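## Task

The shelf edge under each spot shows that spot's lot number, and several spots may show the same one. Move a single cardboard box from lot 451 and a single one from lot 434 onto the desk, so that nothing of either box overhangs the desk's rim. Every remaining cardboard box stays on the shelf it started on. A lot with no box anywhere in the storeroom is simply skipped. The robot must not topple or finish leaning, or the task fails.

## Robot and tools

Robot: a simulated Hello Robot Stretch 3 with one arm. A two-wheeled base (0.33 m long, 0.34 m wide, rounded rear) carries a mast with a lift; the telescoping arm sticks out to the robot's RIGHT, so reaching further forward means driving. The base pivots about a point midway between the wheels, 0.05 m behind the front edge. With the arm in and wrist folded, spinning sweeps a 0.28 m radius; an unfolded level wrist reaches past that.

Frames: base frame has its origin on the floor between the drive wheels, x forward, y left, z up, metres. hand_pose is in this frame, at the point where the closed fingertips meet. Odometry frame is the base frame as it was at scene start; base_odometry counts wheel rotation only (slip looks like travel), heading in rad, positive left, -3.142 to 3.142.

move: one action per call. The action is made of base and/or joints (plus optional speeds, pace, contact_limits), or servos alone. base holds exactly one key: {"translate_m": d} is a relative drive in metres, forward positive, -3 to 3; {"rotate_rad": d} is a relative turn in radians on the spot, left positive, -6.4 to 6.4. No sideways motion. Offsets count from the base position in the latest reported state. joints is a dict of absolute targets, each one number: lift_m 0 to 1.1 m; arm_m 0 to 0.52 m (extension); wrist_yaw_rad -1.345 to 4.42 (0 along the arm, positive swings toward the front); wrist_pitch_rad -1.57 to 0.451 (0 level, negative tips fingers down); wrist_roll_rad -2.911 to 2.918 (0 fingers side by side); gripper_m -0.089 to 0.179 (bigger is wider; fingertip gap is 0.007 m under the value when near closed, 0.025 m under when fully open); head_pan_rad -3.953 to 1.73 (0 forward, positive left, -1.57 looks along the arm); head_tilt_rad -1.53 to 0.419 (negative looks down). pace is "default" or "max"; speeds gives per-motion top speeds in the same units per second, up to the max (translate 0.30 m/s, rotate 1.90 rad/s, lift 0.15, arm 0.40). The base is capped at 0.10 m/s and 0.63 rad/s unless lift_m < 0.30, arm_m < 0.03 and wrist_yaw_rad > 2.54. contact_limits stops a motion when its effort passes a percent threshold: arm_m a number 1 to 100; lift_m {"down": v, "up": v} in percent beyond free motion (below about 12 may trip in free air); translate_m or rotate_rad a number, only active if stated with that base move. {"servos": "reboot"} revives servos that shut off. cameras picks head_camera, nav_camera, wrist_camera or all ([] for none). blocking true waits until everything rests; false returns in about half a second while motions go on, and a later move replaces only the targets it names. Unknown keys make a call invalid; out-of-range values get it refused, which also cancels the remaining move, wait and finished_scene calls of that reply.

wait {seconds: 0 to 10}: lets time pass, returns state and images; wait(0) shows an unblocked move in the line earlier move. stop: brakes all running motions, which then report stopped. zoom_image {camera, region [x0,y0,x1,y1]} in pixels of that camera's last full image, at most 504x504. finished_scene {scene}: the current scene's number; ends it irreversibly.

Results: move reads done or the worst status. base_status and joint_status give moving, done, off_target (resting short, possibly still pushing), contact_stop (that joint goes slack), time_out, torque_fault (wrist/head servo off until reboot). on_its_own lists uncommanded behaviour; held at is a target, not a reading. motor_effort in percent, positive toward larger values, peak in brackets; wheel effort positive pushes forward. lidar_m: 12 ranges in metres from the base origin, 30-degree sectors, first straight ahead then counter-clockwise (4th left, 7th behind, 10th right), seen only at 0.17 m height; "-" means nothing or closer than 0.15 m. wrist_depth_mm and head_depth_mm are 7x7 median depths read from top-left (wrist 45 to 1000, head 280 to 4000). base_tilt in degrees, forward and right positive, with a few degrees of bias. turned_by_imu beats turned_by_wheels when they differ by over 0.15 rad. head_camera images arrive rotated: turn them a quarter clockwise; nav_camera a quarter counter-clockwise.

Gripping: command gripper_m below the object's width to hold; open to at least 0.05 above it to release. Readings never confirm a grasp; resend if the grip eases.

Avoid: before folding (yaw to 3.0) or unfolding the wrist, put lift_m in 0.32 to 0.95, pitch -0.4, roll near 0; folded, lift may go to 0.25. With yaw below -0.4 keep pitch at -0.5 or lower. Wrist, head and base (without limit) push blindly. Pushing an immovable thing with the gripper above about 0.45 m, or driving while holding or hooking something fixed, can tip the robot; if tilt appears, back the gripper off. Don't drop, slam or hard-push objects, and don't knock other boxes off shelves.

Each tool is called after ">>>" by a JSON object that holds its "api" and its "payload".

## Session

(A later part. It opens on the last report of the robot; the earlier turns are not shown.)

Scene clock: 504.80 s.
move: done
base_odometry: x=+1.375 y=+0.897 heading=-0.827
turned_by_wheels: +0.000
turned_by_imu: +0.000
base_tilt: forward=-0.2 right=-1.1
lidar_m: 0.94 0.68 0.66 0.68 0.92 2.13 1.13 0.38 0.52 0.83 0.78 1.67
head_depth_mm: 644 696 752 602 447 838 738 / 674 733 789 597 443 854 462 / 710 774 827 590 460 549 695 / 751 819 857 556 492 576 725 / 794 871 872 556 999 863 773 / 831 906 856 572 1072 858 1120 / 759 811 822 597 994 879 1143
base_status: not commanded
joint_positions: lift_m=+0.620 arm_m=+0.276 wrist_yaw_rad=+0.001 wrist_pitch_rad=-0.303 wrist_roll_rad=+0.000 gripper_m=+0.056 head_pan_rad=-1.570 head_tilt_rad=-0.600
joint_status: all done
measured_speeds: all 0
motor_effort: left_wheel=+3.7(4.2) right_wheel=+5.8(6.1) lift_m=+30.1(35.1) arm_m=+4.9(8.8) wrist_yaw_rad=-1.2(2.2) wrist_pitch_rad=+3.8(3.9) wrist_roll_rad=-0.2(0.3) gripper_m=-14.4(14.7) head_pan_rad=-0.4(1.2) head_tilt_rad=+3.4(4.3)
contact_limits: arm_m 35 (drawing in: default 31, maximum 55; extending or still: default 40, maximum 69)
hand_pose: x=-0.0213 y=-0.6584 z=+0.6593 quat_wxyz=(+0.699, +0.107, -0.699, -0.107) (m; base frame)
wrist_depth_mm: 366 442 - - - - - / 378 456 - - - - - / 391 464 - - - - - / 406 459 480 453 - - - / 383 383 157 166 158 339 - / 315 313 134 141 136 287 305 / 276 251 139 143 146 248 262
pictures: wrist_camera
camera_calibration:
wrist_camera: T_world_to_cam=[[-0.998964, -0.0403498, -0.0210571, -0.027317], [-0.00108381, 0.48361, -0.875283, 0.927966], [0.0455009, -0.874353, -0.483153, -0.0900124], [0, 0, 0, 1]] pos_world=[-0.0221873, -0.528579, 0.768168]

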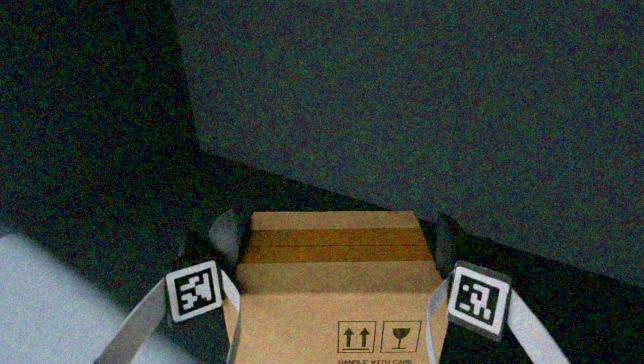

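>>> {"api": "move", "payload": {"joints": {"arm_m": 0.0}, "cameras": []}}

>>> {"api": "move", "payload": {"base": {"translate_m": 0.44}, "joints": {"wrist_yaw_rad": 1.5}, "cameras": []}}

>>> {"api": "move", "payload": {"base": {"rotate_rad": -0.525}, "joints": {"lift_m": 0.75}, "cameras": ["wrist_camera", "head_camera"]}}

Scene clock: 532.57 s.
move: done
base_odometry: x=+1.375 y=+0.897 heading=-0.827
turned_by_wheels: +0.000
turned_by_imu: +0.000
base_tilt: forward=-0.2 right=-1.3
lidar_m: 0.93 0.68 0.66 0.68 0.93 2.12 1.13 0.38 0.52 0.83 0.78 1.67
head_depth_mm: 645 697 752 603 447 836 738 / 676 733 788 597 444 878 731 / 711 773 828 591 459 873 713 / 751 824 859 557 491 869 614 / 794 876 873 556 1005 867 773 / 833 910 857 573 1067 858 1113 / 762 813 824 599 995 885 1134
base_status: not commanded
joint_positions: lift_m=+0.620 arm_m=+0.001 wrist_yaw_rad=+0.001 wrist_pitch_rad=-0.303 wrist_roll_rad=+0.000 gripper_m=+0.056 head_pan_rad=-1.570 head_tilt_rad=-0.600
joint_status: all done
measured_speeds: all 0
motor_effort: left_wheel=+3.4(4.3) right_wheel=+5.9(6.1) lift_m=+30.2(30.4) arm_m=-12.6(14.2) wrist_yaw_rad=-0.1(2.8) wrist_pitch_rad=+3.8(3.9) wrist_roll_rad=-0.1(0.4) gripper_m=-13.9(14.8) head_pan_rad=+0.1(1.0) head_tilt_rad=+2.9(4.2)
hand_pose: x=-0.0213 y=-0.3829 z=+0.6593 quat_wxyz=(+0.699, +0.107, -0.699, -0.107) (m; base frame)
wrist_depth_mm: 479 - - - - - - / 486 - - - - - - / 494 - - - - - - / 486 489 477 479 477 474 445 / 518 396 157 165 158 374 373 / - - 134 141 136 290 309 / 884 123 140 142 146 249 264
pictures: none
No camera images: "cameras" was empty.

Scene clock: 538.10 s.
move: done
base_odometry: x=+1.673 y=+0.573 heading=-0.827
turned_by_wheels: +0.000
turned_by_imu: -0.001
base_tilt: forward=-0.4 right=-1.3
lidar_m: 0.63 0.45 0.44 0.46 0.62 1.69 0.81 0.77 1.02 0.65 1.38 1.75
head_depth_mm: 826 892 921 636 1116 885 1117 / 771 898 913 666 1103 881 1172 / 609 696 782 855 1058 926 1166 / 534 584 654 728 862 957 1148 / 559 625 700 791 914 1116 1194 / 1078 1195 866 1415 1114 1374 1225 / 1154 1260 981 1408 1190 1383 1207
base_status: done
joint_positions: lift_m=+0.620 arm_m=+0.001 wrist_yaw_rad=+1.497 wrist_pitch_rad=-0.303 wrist_roll_rad=+0.000 gripper_m=+0.056 head_pan_rad=-1.570 head_tilt_rad=-0.600
joint_status: all done
measured_speeds: all 0
motor_effort: left_wheel=+5.2(10.7) right_wheel=+3.6(13.2) lift_m=+29.2(32.0) arm_m=-7.5(12.7) wrist_yaw_rad=+2.7(6.3) wrist_pitch_rad=+3.7(3.9) wrist_roll_rad=+0.3(0.3) gripper_m=-14.3(14.7) head_pan_rad=+0.9(1.7) head_tilt_rad=+3.4(4.0)
hand_pose: x=+0.2154 y=-0.1632 z=+0.6593 quat_wxyz=(+0.585, +0.554, -0.439, +0.398) (m; base frame)
wrist_depth_mm: 446 512 - - - - - / 456 525 - - - - - / 472 532 - - - - - / 483 - - - - - - / 495 - 155 166 159 - - / 508 - 134 141 135 975 - / 504 105 139 143 145 826 869
pictures: none
No camera images: "cameras" was empty.

Scene clock: 540.10 s.
move: done
base_odometry: x=+1.673 y=+0.573 heading=-1.352
turned_by_wheels: -0.525
turned_by_imu: -0.516
base_tilt: forward=-0.3 right=-1.2
lidar_m: 1.71 0.62 0.46 0.44 0.46 0.63 1.73 0.81 0.77 1.02 0.65 1.38
head_depth_mm: 827 916 926 670 1112 911 1174 / 832 911 908 664 1107 909 1167 / 831 914 896 657 1097 900 1160 / 826 911 889 683 1086 920 1156 / 827 912 872 677 1082 916 1157 / 827 910 856 669 1069 907 1146 / 820 889 832 661 987 894 1065
base_status: done
joint_positions: lift_m=+0.750 arm_m=+0.001 wrist_yaw_rad=+1.497 wrist_pitch_rad=-0.303 wrist_roll_rad=+0.000 gripper_m=+0.056 head_pan_rad=-1.570 head_tilt_rad=-0.600
joint_status: all done
measured_speeds: all 0
motor_effort: left_wheel=+7.6(11.9) right_wheel=-9.3(13.0) lift_m=+29.3(33.9) arm_m=-5.6(7.0) wrist_yaw_rad=+2.1(4.0) wrist_pitch_rad=+3.8(3.9) wrist_roll_rad=+0.1(0.3) gripper_m=-14.2(14.7) head_pan_rad=+1.5(1.8) head_tilt_rad=+2.8(3.9)
hand_pose: x=+0.2154 y=-0.1631 z=+0.7893 quat_wxyz=(+0.585, +0.554, -0.439, +0.398) (m; base frame)
wrist_depth_mm: - - - - - - - / - - - - - - - / - - - - - - - / - - - - - - - / - - 159 166 159 - - / - 124 133 141 136 - - / - 917 139 142 146 125 -
pictures: head_camera (sideways), wrist_camera
camera_calibration:
head_camera: T_world_to_cam=[[-0.0466466, 0.519975, -0.852907, 1.12543], [0.997493, -0.0212397, -0.0675029, 0.0813653], [-0.0532153, -0.853918, -0.51768, 0.629592], [0, 0, 0, 1]] pos_world=[0.00484024, -0.045849, 1.29131]
wrist_camera: T_world_to_cam=[[-0.0340899, -0.999198, -0.0210146, -0.132396], [-0.482465, 0.0348676, -0.875221, 0.832878], [0.875252, -0.0196974, -0.483266, 0.355907], [0, 0, 0, 1]] pos_world=[0.0858122, -0.15432, 0.898168]

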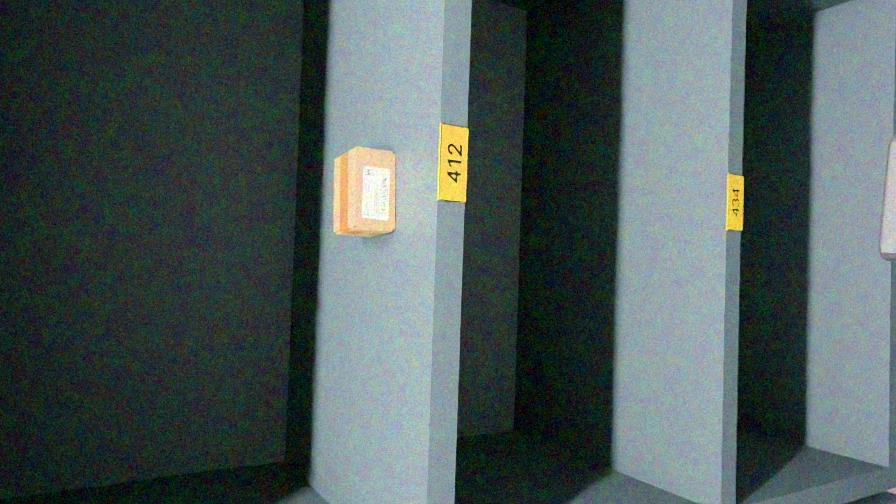

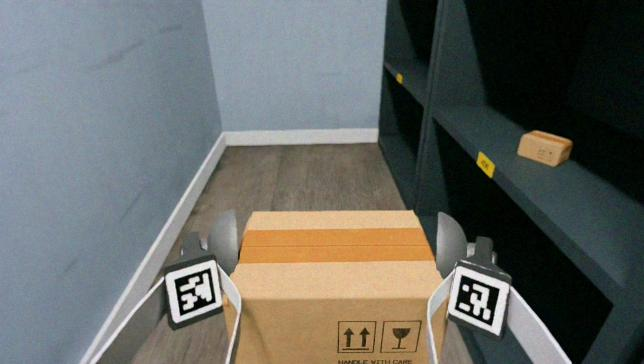

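>>> {"api": "move", "payload": {"base": {"translate_m": -1.3}, "cameras": []}}

>>> {"api": "move", "payload": {"base": {"translate_m": -0.7}, "cameras": []}}

Scene clock: 562.87 s.
move: done
base_odometry: x=+1.390 y=+1.842 heading=-1.352
turned_by_wheels: +0.000
turned_by_imu: -0.001
base_tilt: forward=-0.2 right=-1.2
lidar_m: 1.71 0.62 0.46 0.44 0.46 0.63 1.22 1.26 0.59 0.62 0.95 0.88
head_depth_mm: 473 497 573 2413 1873 1498 1247 / 701 680 659 627 746 1413 1240 / 829 912 898 691 1016 875 1039 / 831 911 885 684 1087 923 1159 / 832 913 869 679 1078 917 1156 / 830 911 856 670 1072 912 1146 / 828 908 741 661 1066 904 1148
base_status: done
joint_positions: lift_m=+0.750 arm_m=+0.001 wrist_yaw_rad=+1.497 wrist_pitch_rad=-0.303 wrist_roll_rad=+0.000 gripper_m=+0.056 head_pan_rad=-1.570 head_tilt_rad=-0.600
joint_status: not commanded
measured_speeds: all 0
motor_effort: left_wheel=-1.2(10.2) right_wheel=-9.6(15.2) lift_m=+30.4(32.2) arm_m=-7.7(8.2) wrist_yaw_rad=+1.9(4.0) wrist_pitch_rad=+3.7(4.0) wrist_roll_rad=+0.1(0.4) gripper_m=-14.6(14.7) head_pan_rad=+3.2(4.0) head_tilt_rad=+1.8(3.4)
hand_pose: x=+0.2154 y=-0.1631 z=+0.7893 quat_wxyz=(+0.585, +0.554, -0.439, +0.398) (m; base frame)
wrist_depth_mm: - - - - - - - / - - - - - - - / - - - - - - - / - - - - - 869 - / - - 159 165 159 807 - / - 123 134 141 135 122 - / - 936 139 142 145 125 -
pictures: none
No camera images: "cameras" was empty.

Scene clock: 571.00 s.
move: done
base_odometry: x=+1.238 y=+2.525 heading=-1.352
turned_by_wheels: +0.000
turned_by_imu: +0.000
base_tilt: forward=-0.4 right=-1.3
lidar_m: 1.71 0.62 0.46 0.44 0.45 0.54 0.52 0.54 0.74 2.03 0.75 1.45
head_depth_mm: 1500 1456 1425 1402 1382 1352 1215 / 2215 2124 2071 2020 1800 1490 1242 / 2756 2942 3254 2501 1844 1487 1232 / 2758 3023 3254 2429 1835 1474 1223 / 2693 3015 3235 2464 1820 1462 1221 / 2723 3006 3216 2387 1807 1449 1217 / 2732 2903 3158 2403 1789 1406 1216
base_status: done
joint_positions: lift_m=+0.750 arm_m=+0.001 wrist_yaw_rad=+1.497 wrist_pitch_rad=-0.303 wrist_roll_rad=+0.000 gripper_m=+0.056 head_pan_rad=-1.570 head_tilt_rad=-0.600
joint_status: not commanded
measured_speeds: all 0
motor_effort: left_wheel=-5.8(11.0) right_wheel=-5.5(14.7) lift_m=+29.8(31.4) arm_m=-7.9(8.1) wrist_yaw_rad=+2.3(3.6) wrist_pitch_rad=+3.8(3.9) wrist_roll_rad=+0.0(0.4) gripper_m=-14.2(14.8) head_pan_rad=+3.0(4.1) head_tilt_rad=+1.5(2.5)
hand_pose: x=+0.2154 y=-0.1631 z=+0.7893 quat_wxyz=(+0.585, +0.554, -0.439, +0.398) (m; base frame)
wrist_depth_mm: - - - - - - - / - - - - - - - / - - - - - - - / - - - - - - - / - - 159 165 159 - - / - 123 134 141 135 - - / - 904 140 142 146 125 -
pictures: none
No camera images: "cameras" was empty.

>>> {"api": "move", "payload": {"base": {"rotate_rad": 1.595}, "joints": {"head_pan_rad": -3.1, "head_tilt_rad": -0.4}, "cameras": []}}

>>> {"api": "move", "payload": {"base": {"translate_m": -1.3}, "cameras": ["nav_camera"]}}

Scene clock: 585.23 s.
move: done
base_odometry: x=+1.238 y=+2.525 heading=+0.243
turned_by_wheels: +1.595
turned_by_imu: +1.569
base_tilt: forward=-0.3 right=-1.1
lidar_m: 0.44 0.46 0.54 0.52 0.54 0.74 2.12 0.76 1.46 1.65 0.62 0.45
head_depth_mm: 1746 1696 1629 1588 1551 1509 1374 / 2745 2723 2555 2413 2230 1807 1428 / 2795 2951 3147 3286 2449 1783 1421 / 2807 2974 3180 3342 2415 1780 1407 / 2852 2953 3164 3336 2411 1773 1402 / 2841 3019 3176 3320 2377 1750 1405 / 2838 3038 3149 3374 2402 1747 1356
base_status: done
joint_positions: lift_m=+0.750 arm_m=+0.001 wrist_yaw_rad=+1.497 wrist_pitch_rad=-0.303 wrist_roll_rad=+0.000 gripper_m=+0.056 head_pan_rad=-3.101 head_tilt_rad=-0.397
joint_status: all done
measured_speeds: all 0
motor_effort: left_wheel=-8.6(13.3) right_wheel=+10.0(12.1) lift_m=+28.5(29.4) arm_m=-12.4(13.4) wrist_yaw_rad=+1.7(3.0) wrist_pitch_rad=+3.8(3.9) wrist_roll_rad=+0.0(0.3) gripper_m=-14.1(14.7) head_pan_rad=+3.0(5.8) head_tilt_rad=-4.0(7.5)
hand_pose: x=+0.2154 y=-0.1631 z=+0.7893 quat_wxyz=(+0.585, +0.554, -0.439, +0.398) (m; base frame)
wrist_depth_mm: 317 320 320 323 323 324 326 / 339 341 344 343 346 348 351 / 367 366 368 368 373 375 376 / 395 394 397 398 403 405 407 / 428 427 157 166 159 434 445 / 469 453 134 141 135 465 487 / 510 519 139 143 145 125 534
pictures: none
No camera images: "cameras" was empty.

Scene clock: 599.37 s.
move: done
base_odometry: x=-0.024 y=+2.213 heading=+0.243
turned_by_wheels: +0.000
turned_by_imu: -0.001
base_tilt: forward=-0.3 right=-1.3
lidar_m: 1.73 0.75 0.55 0.53 0.55 0.76 2.02 1.80 2.63 0.99 0.55 0.70
head_depth_mm: 1657 1721 1684 1630 1577 1538 1367 / 1697 1812 1927 2071 2174 1795 1411 / 1702 1811 1947 2075 2201 1785 1412 / 1714 1816 1941 2091 2211 1770 1404 / 1718 1842 1955 2107 2222 1772 1402 / 1729 1830 1980 2116 2198 1761 1389 / 1731 1852 1975 2114 2223 1734 1385
base_status: done
joint_positions: lift_m=+0.750 arm_m=+0.001 wrist_yaw_rad=+1.497 wrist_pitch_rad=-0.303 wrist_roll_rad=+0.000 gripper_m=+0.056 head_pan_rad=-3.100 head_tilt_rad=-0.400
joint_status: not commanded
measured_speeds: all 0
motor_effort: left_wheel=-3.9(12.7) right_wheel=-7.5(11.8) lift_m=+26.5(28.8) arm_m=-8.4(13.5) wrist_yaw_rad=+1.3(3.8) wrist_pitch_rad=+3.7(4.0) wrist_roll_rad=+0.0(0.3) gripper_m=-14.4(14.9) head_pan_rad=+3.2(4.1) head_tilt_rad=-3.8(5.0)
hand_pose: x=+0.2154 y=-0.1631 z=+0.7893 quat_wxyz=(+0.585, +0.554, -0.439, +0.398) (m; base frame)
wrist_depth_mm: - - - - - - - / - - - - - - - / - - - - - - - / - - - - - - - / - - 159 166 159 - - / - 124 134 141 135 122 - / - 959 139 142 145 - -
pictures: nav_camera (sideways)
camera_calibration:
nav_camera: T_world_to_cam=[[-0.363946, -0.0322201, 0.930863, -1.16621], [-0.0571798, 0.998289, 0.012198, 0.0346479], [-0.929663, -0.0487871, -0.365166, 0.434127], [0, 0, 0, 1]] pos_world=[-0.0188646, -0.0509843, 1.24369]

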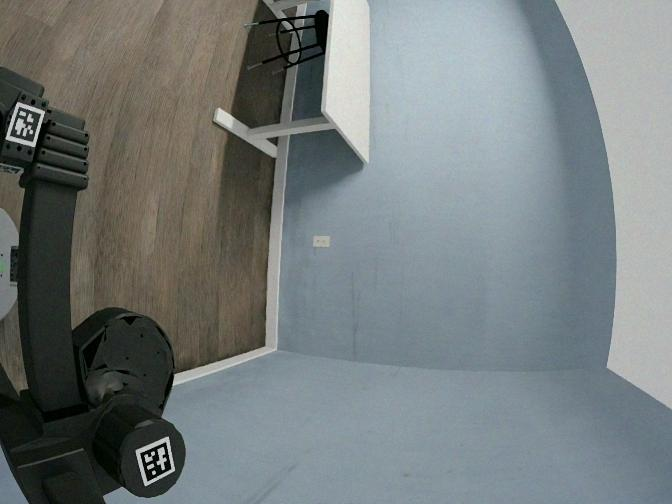

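>>> {"api": "move", "payload": {"base": {"translate_m": -0.7}, "joints": {"head_pan_rad": -1.57, "head_tilt_rad": -0.5}, "cameras": []}}

>>> {"api": "move", "payload": {"base": {"rotate_rad": -1.597}, "cameras": ["nav_camera"]}}

Scene clock: 638.90 s.
move: done
base_odometry: x=-0.703 y=+2.044 heading=+0.243
turned_by_wheels: +0.000
turned_by_imu: -0.001
base_tilt: forward=-0.4 right=-1.2
lidar_m: 2.03 0.76 0.56 0.54 0.56 0.77 1.33 1.23 1.25 3.62 1.35 1.08
head_depth_mm: 3474 3709 3217 2358 2040 1628 1322 / 3427 3681 - 3021 2102 1617 1319 / 3459 3747 - 2993 2080 1616 1317 / 3454 3711 - 2941 2082 1589 1305 / 3413 3680 - 2931 2047 1589 1304 / 3343 3529 3826 2891 2040 1576 1290 / 2709 2722 2778 2655 2024 1577 1291
base_status: done
joint_positions: lift_m=+0.750 arm_m=+0.001 wrist_yaw_rad=+1.497 wrist_pitch_rad=-0.303 wrist_roll_rad=+0.000 gripper_m=+0.056 head_pan_rad=-1.570 head_tilt_rad=-0.500
joint_status: all done
measured_speeds: all 0
motor_effort: left_wheel=-3.4(12.6) right_wheel=-8.1(12.5) lift_m=+25.1(26.2) arm_m=-4.6(7.6) wrist_yaw_rad=+1.8(3.5) wrist_pitch_rad=+3.7(4.0) wrist_roll_rad=+0.1(0.3) gripper_m=-14.2(14.7) head_pan_rad=-2.9(5.4) head_tilt_rad=+4.1(6.8)
hand_pose: x=+0.2154 y=-0.1631 z=+0.7893 quat_wxyz=(+0.585, +0.554, -0.439, +0.398) (m; base frame)
wrist_depth_mm: - - - - - 806 - / - - - - - - - / - - - - - - - / - - - - - - - / - - 159 165 159 - - / - 123 134 141 136 - - / - 972 140 143 146 951 -
pictures: none
No camera images: "cameras" was empty.

Scene clock: 642.53 s.
move: done
base_odometry: x=-0.703 y=+2.044 heading=-1.353
turned_by_wheels: -1.597
turned_by_imu: -1.571
base_tilt: forward=-0.3 right=-1.2
lidar_m: 3.71 1.37 1.08 2.13 0.77 0.56 0.54 0.56 0.76 1.33 1.23 1.23
head_depth_mm: 1095 1187 1292 1378 1411 1399 1271 / 1098 1184 1287 1416 1579 1621 1317 / 1098 1188 1283 1415 1574 1613 1316 / 1094 1184 1294 1415 1571 1590 1310 / 1092 1179 1288 1416 1569 1595 1297 / 1092 1183 1281 1412 1559 1592 1288 / 1086 1180 1281 1403 1563 1568 1290
base_status: done
joint_positions: lift_m=+0.750 arm_m=+0.001 wrist_yaw_rad=+1.497 wrist_pitch_rad=-0.303 wrist_roll_rad=+0.000 gripper_m=+0.056 head_pan_rad=-1.570 head_tilt_rad=-0.500
joint_status: not commanded
measured_speeds: all 0
motor_effort: left_wheel=+8.6(12.3) right_wheel=-10.5(12.6) lift_m=+23.9(24.9) arm_m=-12.3(12.3) wrist_yaw_rad=+2.0(3.4) wrist_pitch_rad=+3.8(4.0) wrist_roll_rad=+0.1(0.3) gripper_m=-14.4(14.8) head_pan_rad=-3.0(3.7) head_tilt_rad=+3.6(5.0)
hand_pose: x=+0.2154 y=-0.1631 z=+0.7892 quat_wxyz=(+0.585, +0.554, -0.439, +0.398) (m; base frame)
wrist_depth_mm: - - - - - - - / - - - - - - - / - - - - - - - / - - - - - - - / - - 159 166 159 - - / - 123 133 141 136 - - / - 949 139 143 145 957 -
pictures: nav_camera (sideways)
camera_calibration:
nav_camera: T_world_to_cam=[[0.0173074, -0.455904, 0.889861, -1.11504], [-0.999793, -0.017412, 0.0105249, 0.0426164], [0.0106959, -0.889859, -0.456111, 0.546738], [0, 0, 0, 1]] pos_world=[0.0560582, -0.02109, 1.24116]

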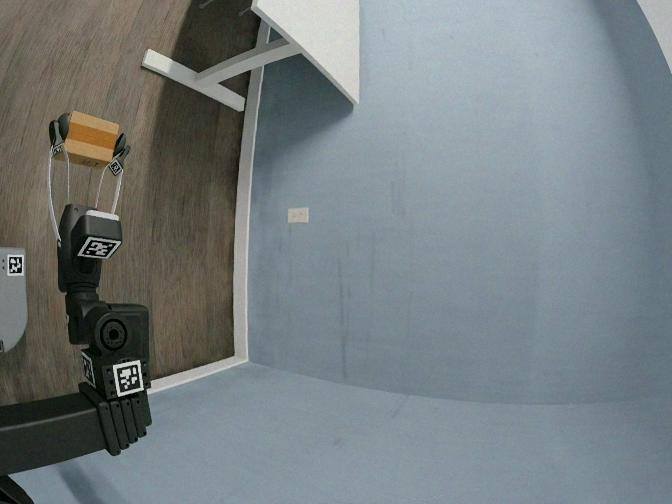

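>>> {"api": "move", "payload": {"base": {"translate_m": 1.3}, "joints": {"lift_m": 0.85}, "cameras": ["nav_camera","head_camera"]}}

Scene clock: 661.83 s.
move: done
base_odometry: x=-0.423 y=+0.775 heading=-1.354
turned_by_wheels: +0.000
turned_by_imu: +0.000
base_tilt: forward=-0.3 right=-1.3
lidar_m: 2.45 1.37 1.00 0.96 1.00 1.90 1.82 1.88 0.95 0.80 0.77 1.83
head_depth_mm: 1092 1179 1290 1364 956 758 1327 / 1093 1185 1283 1365 947 752 1278 / 1097 1183 1291 1354 944 747 1348 / 1088 1180 1290 1337 935 743 1306 / 1089 1178 1282 1325 929 738 1267 / 1089 1172 1279 1309 922 736 1292 / 1087 1174 1280 1294 915 754 1256
base_status: done
joint_positions: lift_m=+0.850 arm_m=+0.001 wrist_yaw_rad=+1.497 wrist_pitch_rad=-0.304 wrist_roll_rad=+0.000 gripper_m=+0.056 head_pan_rad=-1.570 head_tilt_rad=-0.500
joint_status: all done
measured_speeds: all 0
motor_effort: left_wheel=+3.4(11.9) right_wheel=+6.9(10.1) lift_m=+25.4(36.1) arm_m=-12.0(13.4) wrist_yaw_rad=+2.0(3.8) wrist_pitch_rad=+4.0(4.0) wrist_roll_rad=-0.1(0.4) gripper_m=-14.2(14.8) head_pan_rad=-1.1(3.0) head_tilt_rad=+1.4(3.9)
hand_pose: x=+0.2153 y=-0.1631 z=+0.8891 quat_wxyz=(+0.585, +0.554, -0.439, +0.397) (m; base frame)
wrist_depth_mm: - - - - - - - / - - - - - - - / - - - - - 898 621 / - - - - - - - / - - 159 166 159 - 977 / - 123 134 141 135 - - / - - 139 143 146 - -
pictures: head_camera (sideways), nav_camera (sideways)
camera_calibration:
head_camera: T_world_to_cam=[[-0.0465384, 0.432123, -0.900613, 1.18768], [0.997503, -0.0278389, -0.0649025, 0.0779936], [-0.053118, -0.901385, -0.429748, 0.515207], [0, 0, 0, 1]] pos_world=[0.00484085, -0.0466536, 1.29612]
nav_camera: T_world_to_cam=[[0.0173074, -0.455904, 0.889861, -1.11504], [-0.999793, -0.017412, 0.0105249, 0.0426164], [0.0106959, -0.889859, -0.456111, 0.546738], [0, 0, 0, 1]] pos_world=[0.0560582, -0.02109, 1.24116]

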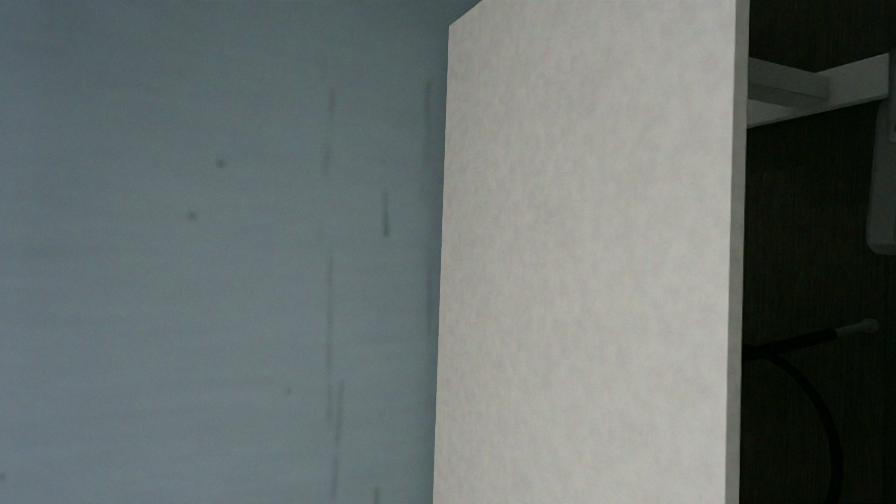

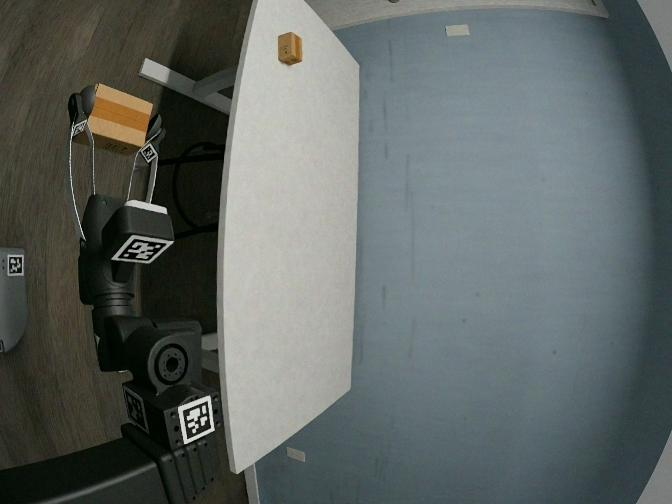

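>>> {"api": "move", "payload": {"joints": {"wrist_yaw_rad": 0.0, "arm_m": 0.335}, "cameras": ["nav_camera"]}}

>>> {"api": "move", "payload": {"joints": {"lift_m": 0.75}, "cameras": ["head_camera"]}}

Scene clock: 679.53 s.
move: done
base_odometry: x=-0.423 y=+0.775 heading=-1.354
turned_by_wheels: +0.000
turned_by_imu: +0.000
base_tilt: forward=-0.3 right=-1.3
lidar_m: 2.45 1.37 1.00 0.96 1.00 1.90 1.82 1.88 0.95 0.80 0.77 1.83
head_depth_mm: 1094 1181 1290 1350 957 302 - / 1093 1182 1281 1361 400 333 1281 / 1088 1186 1290 1344 483 750 1314 / 1091 1177 1287 1328 507 744 1301 / 1087 1175 1285 1314 923 738 1266 / 1085 1172 1279 1303 917 738 1290 / 1082 1176 1275 1297 913 756 1256
base_status: not commanded
joint_positions: lift_m=+0.850 arm_m=+0.335 wrist_yaw_rad=+0.003 wrist_pitch_rad=-0.304 wrist_roll_rad=+0.000 gripper_m=+0.056 head_pan_rad=-1.570 head_tilt_rad=-0.500
joint_status: all done
measured_speeds: all 0
motor_effort: left_wheel=+3.2(3.7) right_wheel=+6.6(7.9) lift_m=+26.6(26.9) arm_m=+13.3(15.0) wrist_yaw_rad=-3.2(6.6) wrist_pitch_rad=+3.9(4.0) wrist_roll_rad=+0.0(0.3) gripper_m=-14.3(14.7) head_pan_rad=-0.1(2.0) head_tilt_rad=+0.3(2.1)
hand_pose: x=-0.0208 y=-0.7173 z=+0.8891 quat_wxyz=(+0.699, +0.108, -0.698, -0.106) (m; base frame)
wrist_depth_mm: - - - - - - - / - - - - - - - / - - - - - - - / - - - - - - - / - - 156 165 159 - - / - - 134 141 136 122 - / - - 140 143 145 - -
pictures: nav_camera (sideways)
camera_calibration:
nav_camera: T_world_to_cam=[[0.0173074, -0.455904, 0.889861, -1.11504], [-0.999793, -0.017412, 0.0105249, 0.0426164], [0.0106959, -0.889859, -0.456111, 0.546738], [0, 0, 0, 1]] pos_world=[0.0560582, -0.02109, 1.24116]

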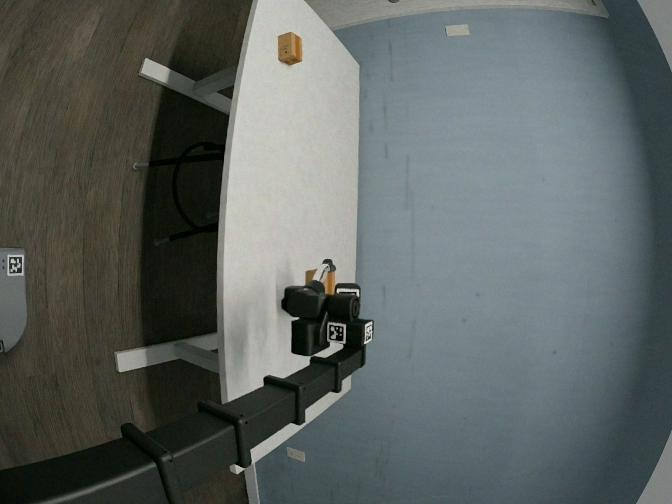

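Scene clock: 681.27 s.
move: done
base_odometry: x=-0.423 y=+0.775 heading=-1.354
turned_by_wheels: +0.000
turned_by_imu: +0.000
base_tilt: forward=-0.4 right=-1.2
lidar_m: 2.44 1.37 1.00 0.96 1.00 1.89 1.83 1.88 0.95 0.81 0.77 1.83
head_depth_mm: 1091 1180 1286 1362 953 758 1260 / 1089 1183 1283 1365 947 431 355 / 1094 1179 1285 1345 545 527 1309 / 1089 1180 1278 1335 630 697 1300 / 1097 1172 1280 1317 923 739 1269 / 1089 1172 1275 1313 919 736 1293 / 1089 1182 1284 1289 911 758 1256
base_status: not commanded
joint_positions: lift_m=+0.750 arm_m=+0.335 wrist_yaw_rad=+0.003 wrist_pitch_rad=-0.304 wrist_roll_rad=+0.000 gripper_m=+0.056 head_pan_rad=-1.570 head_tilt_rad=-0.500
joint_status: all done
measured_speeds: all 0
motor_effort: left_wheel=+3.1(3.5) right_wheel=+6.6(7.7) lift_m=+24.9(27.1) arm_m=+10.7(13.1) wrist_yaw_rad=-3.7(4.7) wrist_pitch_rad=+3.8(4.0) wrist_roll_rad=+0.0(0.3) gripper_m=-14.1(14.6) head_pan_rad=-0.5(1.1) head_tilt_rad=+0.3(1.1)
hand_pose: x=-0.0208 y=-0.7173 z=+0.7891 quat_wxyz=(+0.699, +0.108, -0.698, -0.106) (m; base frame)
wrist_depth_mm: - - - - - - - / - - - - - - - / - - - - - - - / - - - - - - - / - - 156 166 158 - - / - - 134 140 136 122 - / - - 139 143 146 - -
pictures: head_camera (sideways)
camera_calibration:
head_camera: T_world_to_cam=[[-0.0465384, 0.432123, -0.900613, 1.18768], [0.997503, -0.0278389, -0.0649025, 0.0779936], [-0.053118, -0.901385, -0.429748, 0.515207], [0, 0, 0, 1]] pos_world=[0.00484085, -0.0466536, 1.29612]

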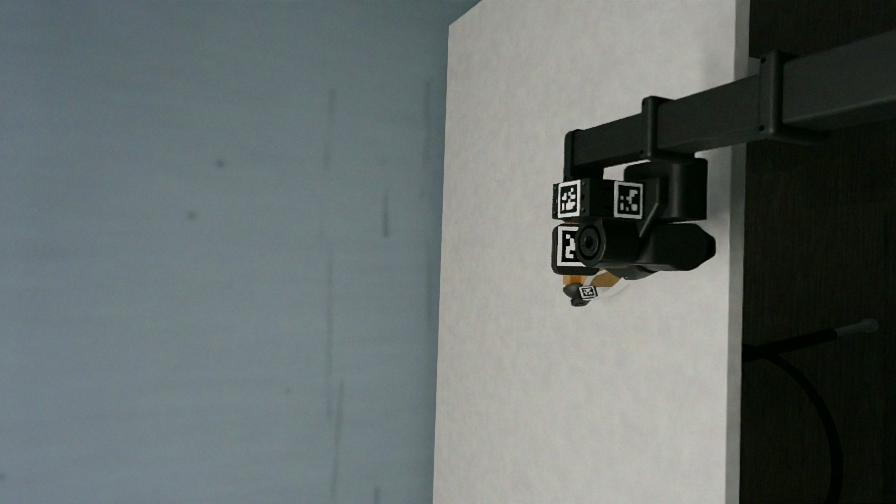

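>>> {"api": "move", "payload": {"joints": {"lift_m": 0.717}, "speeds": {"lift_m": 0.04}, "contact_limits": {"lift_m": {"down": 14}}, "cameras": ["wrist_camera"]}}

Scene clock: 686.00 s.
move: done
base_odometry: x=-0.423 y=+0.775 heading=-1.354
turned_by_wheels: +0.000
turned_by_imu: +0.000
base_tilt: forward=-0.3 right=-1.2
lidar_m: 2.45 1.37 1.00 0.96 1.00 1.89 1.83 1.88 0.95 0.80 0.77 1.83
head_depth_mm: 1098 1187 1282 1354 957 758 1294 / 1093 1183 1288 1361 951 495 376 / 1091 1179 1284 1350 943 534 1314 / 1088 1175 1279 1337 819 574 1300 / 1086 1175 1285 1330 928 739 1271 / 1087 1175 1279 1306 918 734 1300 / 1087 1170 1278 1288 912 756 1255
base_status: not commanded
joint_positions: lift_m=+0.717 arm_m=+0.335 wrist_yaw_rad=+0.003 wrist_pitch_rad=-0.271 wrist_roll_rad=+0.000 gripper_m=+0.056 head_pan_rad=-1.570 head_tilt_rad=-0.500
joint_status: all done
measured_speeds: all 0
motor_effort: left_wheel=+3.3(3.6) right_wheel=+6.7(7.5) lift_m=+21.3(29.9) arm_m=+5.4(7.5) wrist_yaw_rad=-2.8(4.1) wrist_pitch_rad=-2.1(4.0) wrist_roll_rad=+0.2(0.3) gripper_m=-13.6(14.6) head_pan_rad=-0.1(0.8) head_tilt_rad=-0.4(1.0)
contact_limits: lift_m down 14 (down: maximum 72; up: maximum 65)
hand_pose: x=-0.0208 y=-0.7205 z=+0.7640 quat_wxyz=(+0.701, +0.097, -0.700, -0.095) (m; base frame)
wrist_depth_mm: - - - - - - - / - - - - - - - / - - - - - - - / - - - - - - - / - - 155 166 158 - - / - - 134 140 135 122 - / - - 139 142 145 - -
pictures: wrist_camera
camera_calibration:
wrist_camera: T_world_to_cam=[[-0.998884, -0.0429775, -0.0196091, -0.0301652], [-0.00210083, 0.455102, -0.890437, 1.04063], [0.0471929, -0.889402, -0.454684, -0.126211], [0, 0, 0, 1]] pos_world=[-0.0219891, -0.587141, 0.868637]

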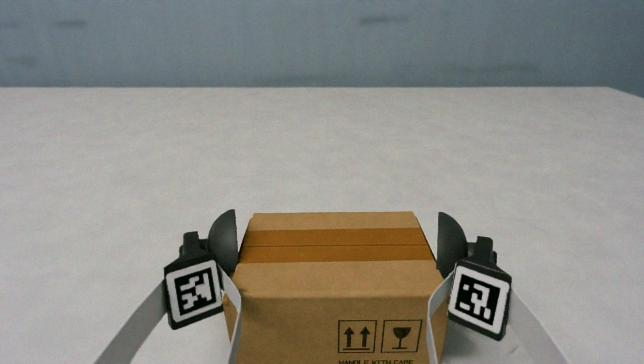

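Touching. Release.

>>> {"api": "move", "payload": {"joints": {"gripper_m": 0.165}, "cameras": []}}

>>> {"api": "move", "payload": {"joints": {"lift_m": 0.745}, "cameras": ["wrist_camera"]}}

>>> {"api": "move", "payload": {"joints": {"arm_m": 0.1}, "cameras": ["wrist_camera", "nav_camera"]}}

Scene clock: 692.83 s.
move: done
base_odometry: x=-0.423 y=+0.775 heading=-1.354
turned_by_wheels: +0.000
turned_by_imu: +0.000
base_tilt: forward=-0.3 right=-1.2
lidar_m: 2.44 1.37 1.00 0.96 1.00 1.90 1.83 1.88 0.95 0.80 0.77 1.83
head_depth_mm: 1096 1192 1289 1355 954 761 1295 / 1093 1182 1287 1351 951 495 376 / 1089 1178 1288 1349 941 534 1307 / 1089 1177 1286 1332 854 572 1298 / 1090 1178 1276 1322 926 739 1269 / 1089 1178 1284 1305 918 734 1290 / 1089 1177 1275 1295 914 758 1252
base_status: not commanded
joint_positions: lift_m=+0.717 arm_m=+0.335 wrist_yaw_rad=+0.002 wrist_pitch_rad=-0.293 wrist_roll_rad=+0.000 gripper_m=+0.165 head_pan_rad=-1.570 head_tilt_rad=-0.500
joint_status: all done
measured_speeds: all 0
motor_effort: left_wheel=+3.4(3.6) right_wheel=+5.7(7.4) lift_m=+27.4(28.2) arm_m=+0.7(2.9) wrist_yaw_rad=-2.1(3.8) wrist_pitch_rad=+2.1(2.2) wrist_roll_rad=+0.1(0.3) gripper_m=+0.1(83.8) head_pan_rad=+0.3(0.7) head_tilt_rad=-0.6(1.5)
contact_limits: lift_m down 14 (down: maximum 72; up: maximum 65)
hand_pose: x=-0.0211 y=-0.7183 z=+0.7586 quat_wxyz=(+0.700, +0.104, -0.699, -0.103) (m; base frame)
wrist_depth_mm: - - - - - - - / - - - - - - - / - - - - - - - / - - - - - - - / - 146 156 155 154 - - / - 123 134 137 134 134 - / - 118 143 146 146 - 102
pictures: none
No camera images: "cameras" was empty.

Scene clock: 693.87 s.
move: done
base_odometry: x=-0.423 y=+0.775 heading=-1.354
turned_by_wheels: +0.000
turned_by_imu: +0.000
base_tilt: forward=-0.3 right=-1.1
lidar_m: 2.44 1.38 1.00 0.96 1.00 1.89 1.83 1.88 0.95 0.80 0.77 1.83
head_depth_mm: 1094 1186 1290 1355 952 757 1292 / 1089 1186 1285 1353 948 437 355 / 1094 1176 1284 1348 551 534 1310 / 1092 1181 1284 1333 635 696 1305 / 1088 1178 1277 1321 923 737 1271 / 1090 1173 1281 1307 920 735 1293 / 1088 1173 1277 1298 910 756 1253
base_status: not commanded
joint_positions: lift_m=+0.745 arm_m=+0.335 wrist_yaw_rad=+0.002 wrist_pitch_rad=-0.294 wrist_roll_rad=+0.000 gripper_m=+0.165 head_pan_rad=-1.570 head_tilt_rad=-0.500
joint_status: all done
measured_speeds: all 0
motor_effort: left_wheel=+2.9(3.6) right_wheel=+6.4(7.7) lift_m=+30.4(33.5) arm_m=-0.2(1.3) wrist_yaw_rad=-2.2(3.7) wrist_pitch_rad=+2.1(2.2) wrist_roll_rad=+0.0(0.4) gripper_m=+0.7(1.4) head_pan_rad=+0.0(0.9) head_tilt_rad=-1.4(1.9)
hand_pose: x=-0.0211 y=-0.7182 z=+0.7864 quat_wxyz=(+0.700, +0.104, -0.699, -0.103) (m; base frame)
wrist_depth_mm: - - - - - - - / - - - - - - - / - - - - - - - / - - - - - - - / - 145 - 192 - - - / - 123 166 165 164 134 - / - 118 149 149 148 - 102
pictures: wrist_camera
camera_calibration:
wrist_camera: T_world_to_cam=[[-0.998922, -0.0416158, -0.0205887, -0.0281028], [-0.00169205, 0.475767, -0.87957, 1.06594], [0.0463994, -0.878586, -0.475324, -0.0901008], [0, 0, 0, 1]] pos_world=[-0.0220882, -0.587468, 0.89416]

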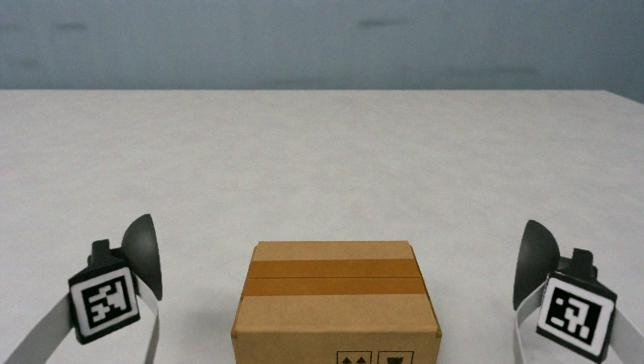

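Scene clock: 696.83 s.
move: done
base_odometry: x=-0.423 y=+0.775 heading=-1.354
turned_by_wheels: +0.000
turned_by_imu: +0.000
base_tilt: forward=-0.3 right=-1.2
lidar_m: 2.44 1.37 1.00 0.96 1.00 1.90 1.83 1.88 0.95 0.80 0.77 1.83
head_depth_mm: 1097 1185 1285 1359 957 756 1328 / 1092 1184 1283 1359 951 755 343 / 1096 1183 1288 1348 940 725 339 / 1088 1177 1283 1341 853 719 420 / 1089 1181 1282 1324 928 736 1238 / 1092 1175 1283 1309 918 733 1290 / 1091 1177 1281 1295 915 755 1255
base_status: not commanded
joint_positions: lift_m=+0.745 arm_m=+0.100 wrist_yaw_rad=+0.002 wrist_pitch_rad=-0.294 wrist_roll_rad=+0.000 gripper_m=+0.165 head_pan_rad=-1.570 head_tilt_rad=-0.500
joint_status: all done
measured_speeds: all 0
motor_effort: left_wheel=+3.4(3.6) right_wheel=+6.7(7.6) lift_m=+24.1(31.5) arm_m=-13.5(14.3) wrist_yaw_rad=-2.3(3.8) wrist_pitch_rad=+2.1(2.2) wrist_roll_rad=+0.0(0.3) gripper_m=+0.3(1.2) head_pan_rad=+0.9(1.1) head_tilt_rad=-1.9(2.2)
hand_pose: x=-0.0211 y=-0.4832 z=+0.7864 quat_wxyz=(+0.700, +0.104, -0.699, -0.103) (m; base frame)
wrist_depth_mm: - - - - - - - / - - - - - - - / - - - 359 - - - / - - - 369 - - - / - 145 - - - - - / - 126 - - - 134 - / 116 - - - - - 110
pictures: nav_camera (sideways), wrist_camera
camera_calibration:
nav_camera: T_world_to_cam=[[0.0173074, -0.455904, 0.889861, -1.11504], [-0.999793, -0.017412, 0.0105249, 0.0426164], [0.0106959, -0.889859, -0.456111, 0.546738], [0, 0, 0, 1]] pos_world=[0.0560582, -0.02109, 1.24116]
wrist_camera: T_world_to_cam=[[-0.998922, -0.0416158, -0.0205887, -0.0183231], [-0.00169205, 0.475767, -0.87957, 0.954131], [0.0463994, -0.878586, -0.475324, 0.116367], [0, 0, 0, 1]] pos_world=[-0.0220882, -0.352468, 0.89416]

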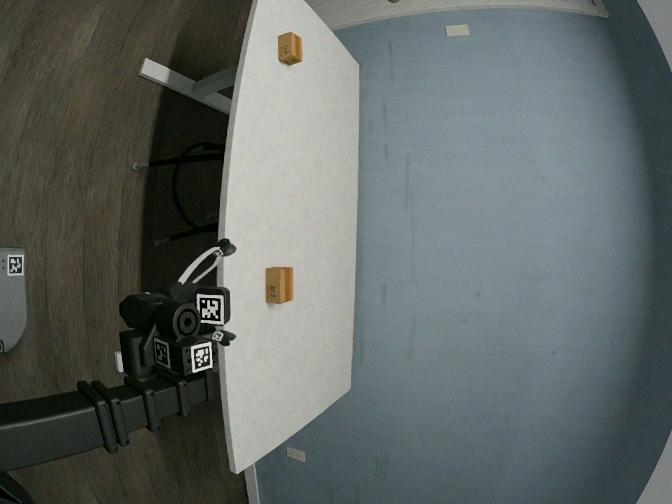

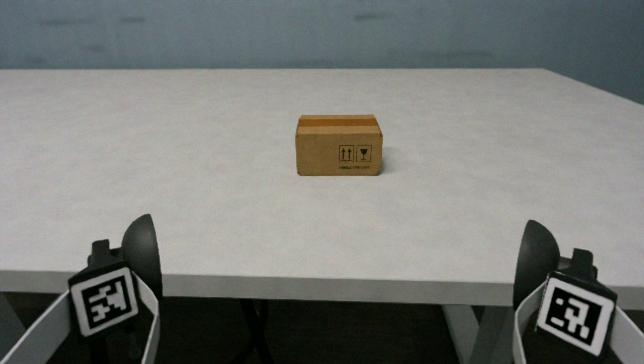

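>>> {"api": "finished_scene", "payload": {"scene": 2}}

The scene is finished: the task was done.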